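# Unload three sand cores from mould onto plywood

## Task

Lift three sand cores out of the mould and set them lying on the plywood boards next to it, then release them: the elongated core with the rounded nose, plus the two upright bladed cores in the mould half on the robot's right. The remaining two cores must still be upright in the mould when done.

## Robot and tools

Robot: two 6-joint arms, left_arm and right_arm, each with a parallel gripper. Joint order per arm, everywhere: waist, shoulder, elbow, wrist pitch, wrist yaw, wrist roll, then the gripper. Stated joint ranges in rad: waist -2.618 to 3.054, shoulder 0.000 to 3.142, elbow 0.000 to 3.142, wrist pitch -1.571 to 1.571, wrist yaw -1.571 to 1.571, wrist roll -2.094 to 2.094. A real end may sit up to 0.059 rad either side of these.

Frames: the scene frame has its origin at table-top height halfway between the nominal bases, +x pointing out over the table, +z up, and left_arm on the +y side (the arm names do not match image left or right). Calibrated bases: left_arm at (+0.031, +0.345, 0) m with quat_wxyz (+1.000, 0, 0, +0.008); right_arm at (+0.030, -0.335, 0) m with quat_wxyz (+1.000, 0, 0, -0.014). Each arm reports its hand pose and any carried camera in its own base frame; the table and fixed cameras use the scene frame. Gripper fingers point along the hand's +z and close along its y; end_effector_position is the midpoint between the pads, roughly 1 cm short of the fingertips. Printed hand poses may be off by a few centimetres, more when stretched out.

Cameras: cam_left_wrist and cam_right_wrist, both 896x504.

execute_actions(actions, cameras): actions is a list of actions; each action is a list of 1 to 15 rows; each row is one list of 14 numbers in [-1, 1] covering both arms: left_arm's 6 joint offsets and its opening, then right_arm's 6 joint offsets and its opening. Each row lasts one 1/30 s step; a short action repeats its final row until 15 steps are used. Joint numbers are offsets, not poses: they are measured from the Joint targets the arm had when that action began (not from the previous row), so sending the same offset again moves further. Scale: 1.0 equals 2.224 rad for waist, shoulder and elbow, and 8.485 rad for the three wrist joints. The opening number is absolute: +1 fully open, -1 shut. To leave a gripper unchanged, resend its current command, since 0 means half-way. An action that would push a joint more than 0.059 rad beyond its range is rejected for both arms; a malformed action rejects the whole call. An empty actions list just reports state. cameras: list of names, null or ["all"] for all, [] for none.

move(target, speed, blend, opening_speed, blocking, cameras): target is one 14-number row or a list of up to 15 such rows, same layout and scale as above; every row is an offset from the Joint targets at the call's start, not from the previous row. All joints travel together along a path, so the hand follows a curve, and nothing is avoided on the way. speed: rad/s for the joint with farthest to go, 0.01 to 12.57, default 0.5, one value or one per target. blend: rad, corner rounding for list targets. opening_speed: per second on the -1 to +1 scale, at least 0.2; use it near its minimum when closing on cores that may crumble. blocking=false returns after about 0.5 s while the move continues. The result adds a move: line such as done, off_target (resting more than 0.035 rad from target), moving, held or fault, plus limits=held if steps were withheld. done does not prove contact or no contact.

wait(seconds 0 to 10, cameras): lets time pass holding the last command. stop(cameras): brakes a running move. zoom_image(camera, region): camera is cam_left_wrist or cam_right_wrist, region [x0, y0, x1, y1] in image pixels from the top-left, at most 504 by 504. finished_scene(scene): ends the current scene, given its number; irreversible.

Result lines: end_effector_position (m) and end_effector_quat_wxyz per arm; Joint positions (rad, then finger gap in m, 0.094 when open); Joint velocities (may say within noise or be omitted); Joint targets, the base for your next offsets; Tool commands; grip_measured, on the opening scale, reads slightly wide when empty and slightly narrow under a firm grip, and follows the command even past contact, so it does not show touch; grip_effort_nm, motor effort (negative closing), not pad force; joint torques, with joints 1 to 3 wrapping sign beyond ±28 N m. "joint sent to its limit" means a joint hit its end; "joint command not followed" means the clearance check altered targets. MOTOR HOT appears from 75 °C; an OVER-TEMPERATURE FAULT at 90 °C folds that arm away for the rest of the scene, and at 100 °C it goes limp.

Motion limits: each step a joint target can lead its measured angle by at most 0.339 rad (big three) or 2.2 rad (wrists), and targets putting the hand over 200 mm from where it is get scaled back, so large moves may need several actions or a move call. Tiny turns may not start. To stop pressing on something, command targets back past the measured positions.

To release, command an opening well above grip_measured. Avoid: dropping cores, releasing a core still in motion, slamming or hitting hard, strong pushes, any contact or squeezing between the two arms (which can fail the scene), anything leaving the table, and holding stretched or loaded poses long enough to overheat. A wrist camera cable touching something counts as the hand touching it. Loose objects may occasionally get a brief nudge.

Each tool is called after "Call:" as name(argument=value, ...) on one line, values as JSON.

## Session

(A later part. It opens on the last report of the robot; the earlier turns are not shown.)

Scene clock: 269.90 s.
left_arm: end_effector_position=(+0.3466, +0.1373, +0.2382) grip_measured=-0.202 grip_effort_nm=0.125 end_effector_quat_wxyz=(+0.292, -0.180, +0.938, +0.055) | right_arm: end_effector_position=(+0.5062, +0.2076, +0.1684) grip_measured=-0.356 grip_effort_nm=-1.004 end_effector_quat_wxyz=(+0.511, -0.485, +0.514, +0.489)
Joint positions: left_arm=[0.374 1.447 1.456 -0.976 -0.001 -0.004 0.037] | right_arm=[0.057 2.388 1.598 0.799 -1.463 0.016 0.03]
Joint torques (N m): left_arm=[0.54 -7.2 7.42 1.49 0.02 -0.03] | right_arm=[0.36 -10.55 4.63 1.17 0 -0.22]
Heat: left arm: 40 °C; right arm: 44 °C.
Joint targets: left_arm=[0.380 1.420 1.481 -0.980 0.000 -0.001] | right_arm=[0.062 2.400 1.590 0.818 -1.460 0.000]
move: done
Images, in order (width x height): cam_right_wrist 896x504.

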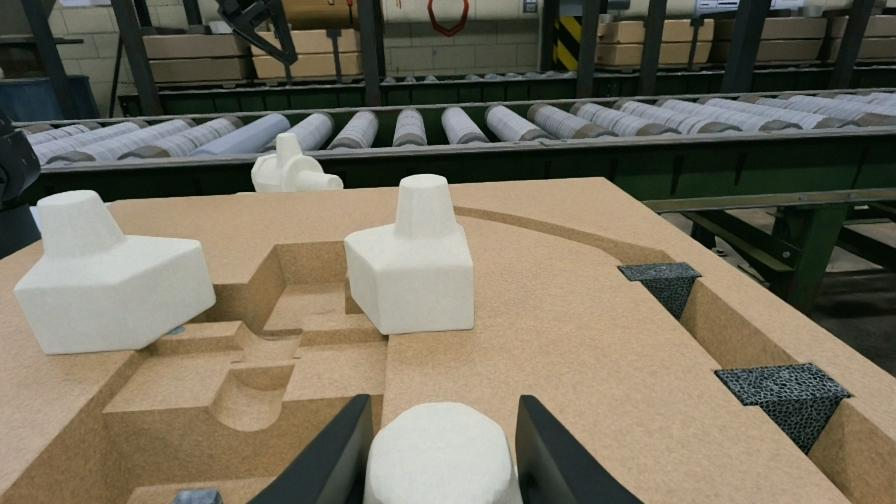

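Call:
move(target=[[0,0,0,0,0,0,-0.2,0,-0.0225,0.0135,0,0,0,-0.6],[0,0,0,0,0,0,-0.2,0,-0.0603,0.0463,-0.0131,0,0,-0.6],[0,0,0,0,0,0,-0.2,0,-0.0886,0.0825,-0.0297,0,0,-0.6],[0,0,0,0,0,0,-0.2,-0.1628,-0.3147,0.0944,-0.0929,0.0024,0,-0.6],[0,0,0,0,0,0,-0.2,-0.2361,-0.1551,0.1826,-0.2748,0.1803,0.1247,-0.6]], speed=[0.1,0.13,0.18,0.5,0.65], blend=[0,0.01,0.02,0.05,0], cameras=["cam_right_wrist"])

Scene clock: 293.83 s.
left_arm: end_effector_position=(+0.3466, +0.1373, +0.2382) grip_measured=-0.202 grip_effort_nm=0.120 end_effector_quat_wxyz=(+0.292, -0.180, +0.938, +0.055) | right_arm: end_effector_position=(+0.3435, -0.1819, +0.1396) grip_measured=-0.357 grip_effort_nm=-0.999 end_effector_quat_wxyz=(+0.002, +0.684, +0.728, -0.034)
Joint positions: left_arm=[0.374 1.447 1.456 -0.976 -0.001 -0.004 0.037] | right_arm=[-0.459 2.055 1.956 -1.487 0.067 1.05 0.03]
Joint torques (N m): left_arm=[0.53 -7.17 7.45 1.51 0.07 -0.03] | right_arm=[-0.36 -9.11 8.24 -0.14 0.05 0.07]
Heat: left arm: 39 °C; right arm: 48 °C.
Joint targets: left_arm=[0.380 1.420 1.481 -0.980 0.000 -0.001] | right_arm=[-0.463 2.055 1.996 -1.514 0.069 1.058]
move: off_target (right_arm); right_arm: the elbow is farthest, 0.041 rad from its target
Images, in order (width x height): cam_right_wrist 896x504.

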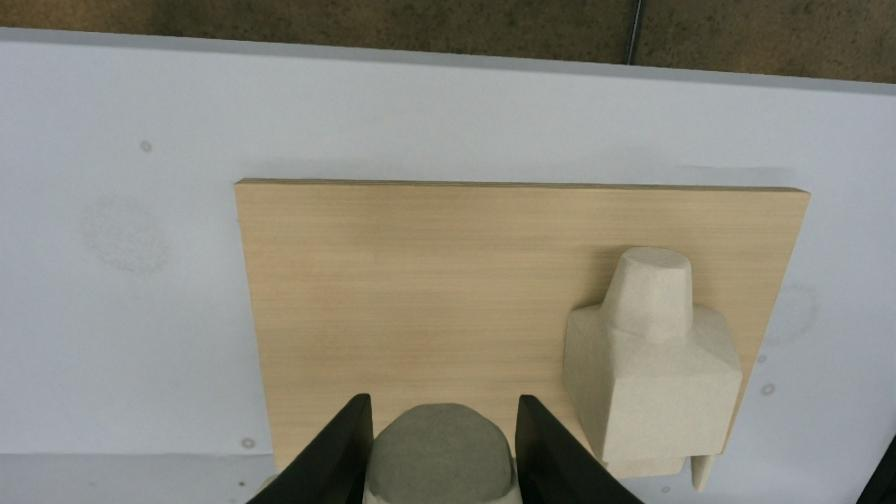

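Call:
move(target=[[0,0,0,0,0,0,-0.2,-0.009,0.0072,-0.1547,0.0416,0,-0.0024,-0.6],[0,0,0,0,0,0,-0.2,-0.009,0.0081,-0.1682,0.0451,0,-0.0024,-0.6]], speed=[0.17,0.035], cameras=["cam_right_wrist"])

Scene clock: 305.87 s.
left_arm: end_effector_position=(+0.3466, +0.1373, +0.2382) grip_measured=-0.202 grip_effort_nm=0.120 end_effector_quat_wxyz=(+0.292, -0.180, +0.938, +0.055) | right_arm: end_effector_position=(+0.3419, -0.1884, +0.0508) grip_measured=-0.357 grip_effort_nm=-1.009 end_effector_quat_wxyz=(+0.004, +0.688, +0.725, -0.034)
Joint positions: left_arm=[0.374 1.447 1.456 -0.976 -0.001 -0.004 0.037] | right_arm=[-0.475 2.07 1.624 -1.137 0.068 1.042 0.03]
Joint torques (N m): left_arm=[0.51 -7.13 7.31 1.49 0.03 -0.03] | right_arm=[-0.72 -9.01 4.81 0.14 0.05 -0.1]
Heat: left arm: 39 °C; right arm: 47 °C.
Joint targets: left_arm=[0.380 1.420 1.481 -0.980 0.000 -0.001] | right_arm=[-0.483 2.073 1.622 -1.131 0.069 1.038]
move: done
Images, in order (width x height): cam_right_wrist 896x504.

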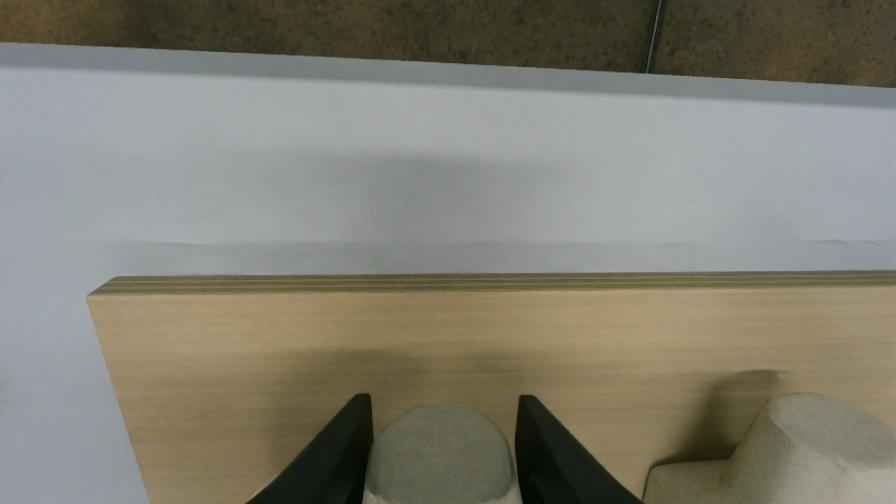

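Call:
move(target=[0,0,0,0,0,0,-0.2,0,0.001,-0.0115,0.003,0,0,-0.6], speed=0.035, cameras=[])

Call:
move(target=[0,0,0,0,0,0,-0.2,0,0.001,-0.008,0.0021,0,0,-0.6], speed=0.035, cameras=[])

Scene clock: 310.13 s.
left_arm: end_effector_position=(+0.3466, +0.1373, +0.2382) grip_measured=-0.202 grip_effort_nm=0.120 end_effector_quat_wxyz=(+0.292, -0.180, +0.938, +0.055) | right_arm: end_effector_position=(+0.3407, -0.1878, +0.0453) grip_measured=-0.357 grip_effort_nm=-1.009 end_effector_quat_wxyz=(+0.004, +0.687, +0.726, -0.034)
Joint positions: left_arm=[0.374 1.447 1.456 -0.976 -0.001 -0.004 0.037] | right_arm=[-0.475 2.07 1.602 -1.115 0.068 1.042 0.03]
Joint torques (N m): left_arm=[0.49 -7.16 7.39 1.49 0.05 -0.01] | right_arm=[-0.72 -8.8 4.53 0.16 0.04 -0.06]
Heat: left arm: 39 °C; right arm: 46 °C.
Joint targets: left_arm=[0.380 1.420 1.481 -0.980 0.000 -0.001] | right_arm=[-0.483 2.075 1.596 -1.106 0.069 1.038]
move: done
No camera images: "cameras" was empty.

Scene clock: 310.90 s.
left_arm: end_effector_position=(+0.3466, +0.1373, +0.2382) grip_measured=-0.202 grip_effort_nm=0.120 end_effector_quat_wxyz=(+0.292, -0.180, +0.938, +0.055) | right_arm: end_effector_position=(+0.3407, -0.1875, +0.0419) grip_measured=-0.357 grip_effort_nm=-1.004 end_effector_quat_wxyz=(+0.005, +0.687, +0.726, -0.033)
Joint positions: left_arm=[0.374 1.447 1.456 -0.976 -0.001 -0.004 0.037] | right_arm=[-0.475 2.07 1.588 -1.098 0.066 1.041 0.03]
Joint torques (N m): left_arm=[0.51 -7.09 7.36 1.5 0.04 -0.04] | right_arm=[-0.68 -8.64 4.21 0.17 0.06 -0.06]
Heat: left arm: 39 °C; right arm: 46 °C.
Joint targets: left_arm=[0.380 1.420 1.481 -0.980 0.000 -0.001] | right_arm=[-0.483 2.078 1.578 -1.088 0.070 1.038]
move: done
No camera images: "cameras" was empty.

Call:
move(target=[0,0,0,0,0,0,-0.2,0,0.0005,-0.006,0.0015,0,0,-0.6], speed=0.035, cameras=["cam_right_wrist"])

Call:
move(target=[0,0,0,0,0,0,-0.2,0,0,0,0,0,0,-0.18], opening_speed=0.2, cameras=["cam_right_wrist"])

Call:
move(target=[0,0,0,0,0,0,-0.2,0,-0.0198,0.15,-0.034,0,0,-0.18], speed=0.18)

Scene clock: 315.47 s.
left_arm: end_effector_position=(+0.3466, +0.1373, +0.2382) grip_measured=-0.202 grip_effort_nm=0.120 end_effector_quat_wxyz=(+0.292, -0.180, +0.938, +0.055) | right_arm: end_effector_position=(+0.3404, -0.1882, +0.0395) grip_measured=-0.357 grip_effort_nm=-1.004 end_effector_quat_wxyz=(+0.006, +0.688, +0.725, -0.032)
Joint positions: left_arm=[0.374 1.447 1.456 -0.976 -0.001 -0.004 0.037] | right_arm=[-0.478 2.07 1.579 -1.086 0.065 1.04 0.03]
Joint torques (N m): left_arm=[0.46 -7.06 7.3 1.5 0.03 -0.03] | right_arm=[-0.5 -8.51 3.9 0.19 0.07 -0.06]
Heat: left arm: 39 °C; right arm: 44 °C.
Joint targets: left_arm=[0.380 1.420 1.481 -0.980 0.000 -0.001] | right_arm=[-0.483 2.079 1.565 -1.075 0.069 1.038]
move: done
Images, in order (width x height): cam_right_wrist 896x504.

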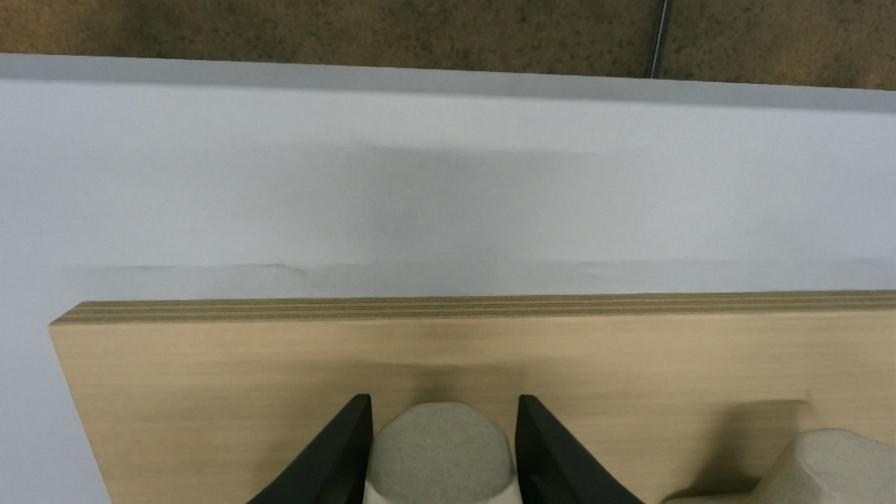

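Scene clock: 317.77 s.
left_arm: end_effector_position=(+0.3466, +0.1373, +0.2382) grip_measured=-0.202 grip_effort_nm=0.115 end_effector_quat_wxyz=(+0.292, -0.180, +0.938, +0.055) | right_arm: end_effector_position=(+0.3402, -0.1881, +0.0390) grip_measured=-0.183 grip_effort_nm=0.178 end_effector_quat_wxyz=(+0.005, +0.688, +0.725, -0.032)
Joint positions: left_arm=[0.374 1.447 1.456 -0.976 -0.001 -0.004 0.037] | right_arm=[-0.478 2.07 1.576 -1.084 0.065 1.04 0.038]
Joint torques (N m): left_arm=[0.55 -7.17 7.3 1.47 0.03 -0.03] | right_arm=[-0.54 -8.53 4.12 0.17 0.05 -0.05]
Heat: left arm: 39 °C; right arm: 44 °C.
Joint targets: left_arm=[0.380 1.420 1.481 -0.980 0.000 -0.001] | right_arm=[-0.483 2.079 1.565 -1.075 0.069 1.038]
move: done
Images, in order (width x height): cam_right_wrist 896x504.

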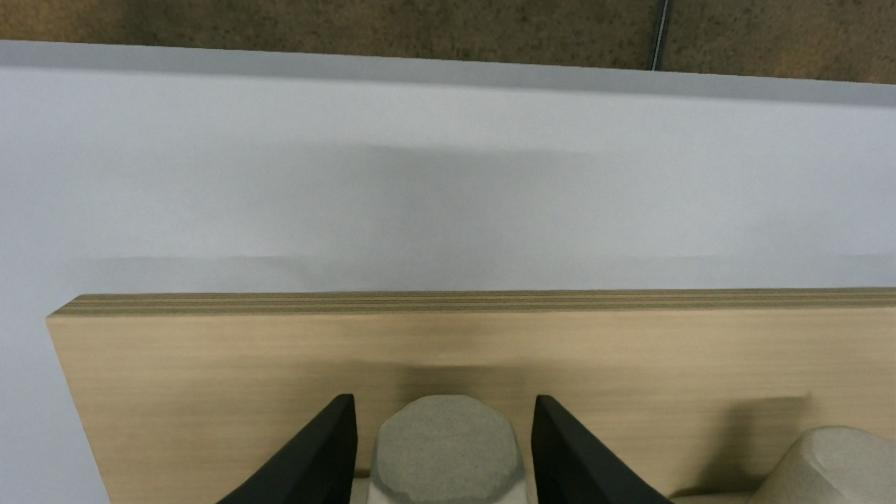

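Scene clock: 320.20 s.
left_arm: end_effector_position=(+0.3466, +0.1373, +0.2382) grip_measured=-0.202 grip_effort_nm=0.120 end_effector_quat_wxyz=(+0.292, -0.180, +0.938, +0.055) | right_arm: end_effector_position=(+0.3541, -0.1953, +0.1124) grip_measured=-0.183 grip_effort_nm=0.178 end_effector_quat_wxyz=(+0.021, +0.688, +0.725, -0.028)
Joint positions: left_arm=[0.374 1.447 1.456 -0.976 -0.001 -0.004 0.037] | right_arm=[-0.478 2.07 1.87 -1.347 0.065 1.04 0.038]
Joint torques (N m): left_arm=[0.55 -7.25 7.43 1.47 0.05 -0.02] | right_arm=[-0.49 -12.25 7.41 -0.05 0.06 -0.06]
Heat: left arm: 39 °C; right arm: 44 °C.
Joint targets: left_arm=[0.380 1.420 1.481 -0.980 0.000 -0.001] | right_arm=[-0.483 2.035 1.899 -1.364 0.069 1.038]
move: done

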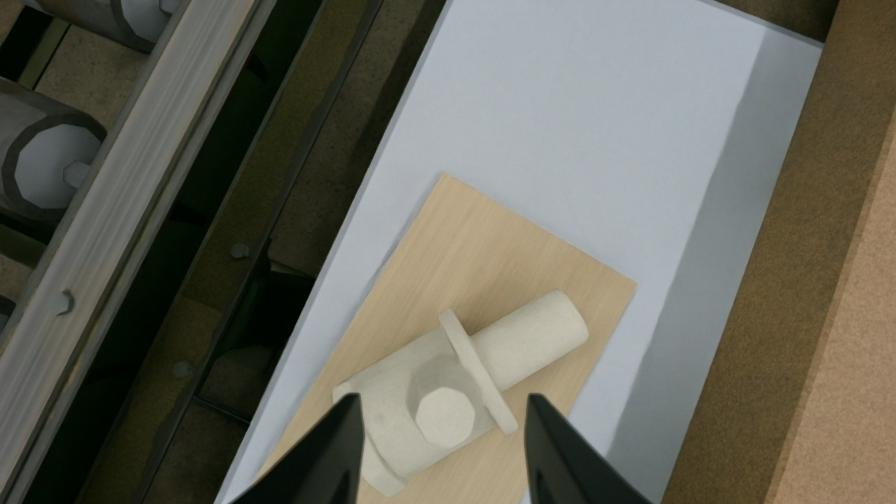

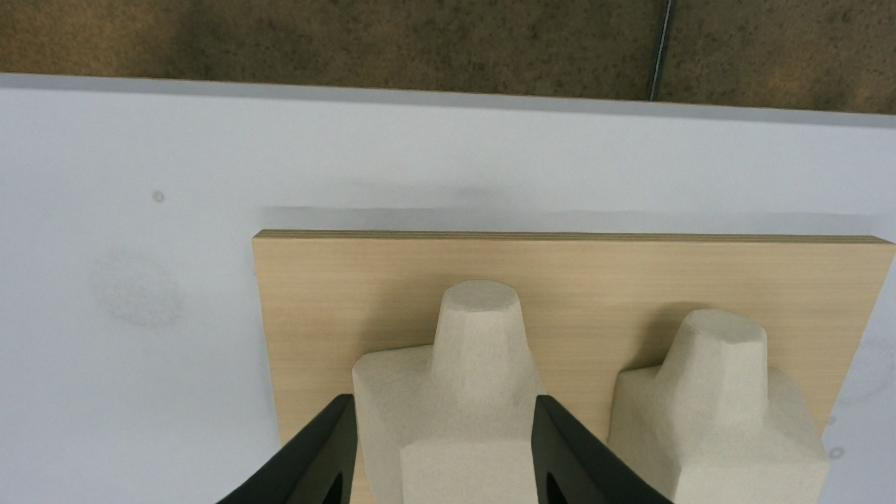

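Call:
finished_scene(scene=2)

The scene is finished: the task was done.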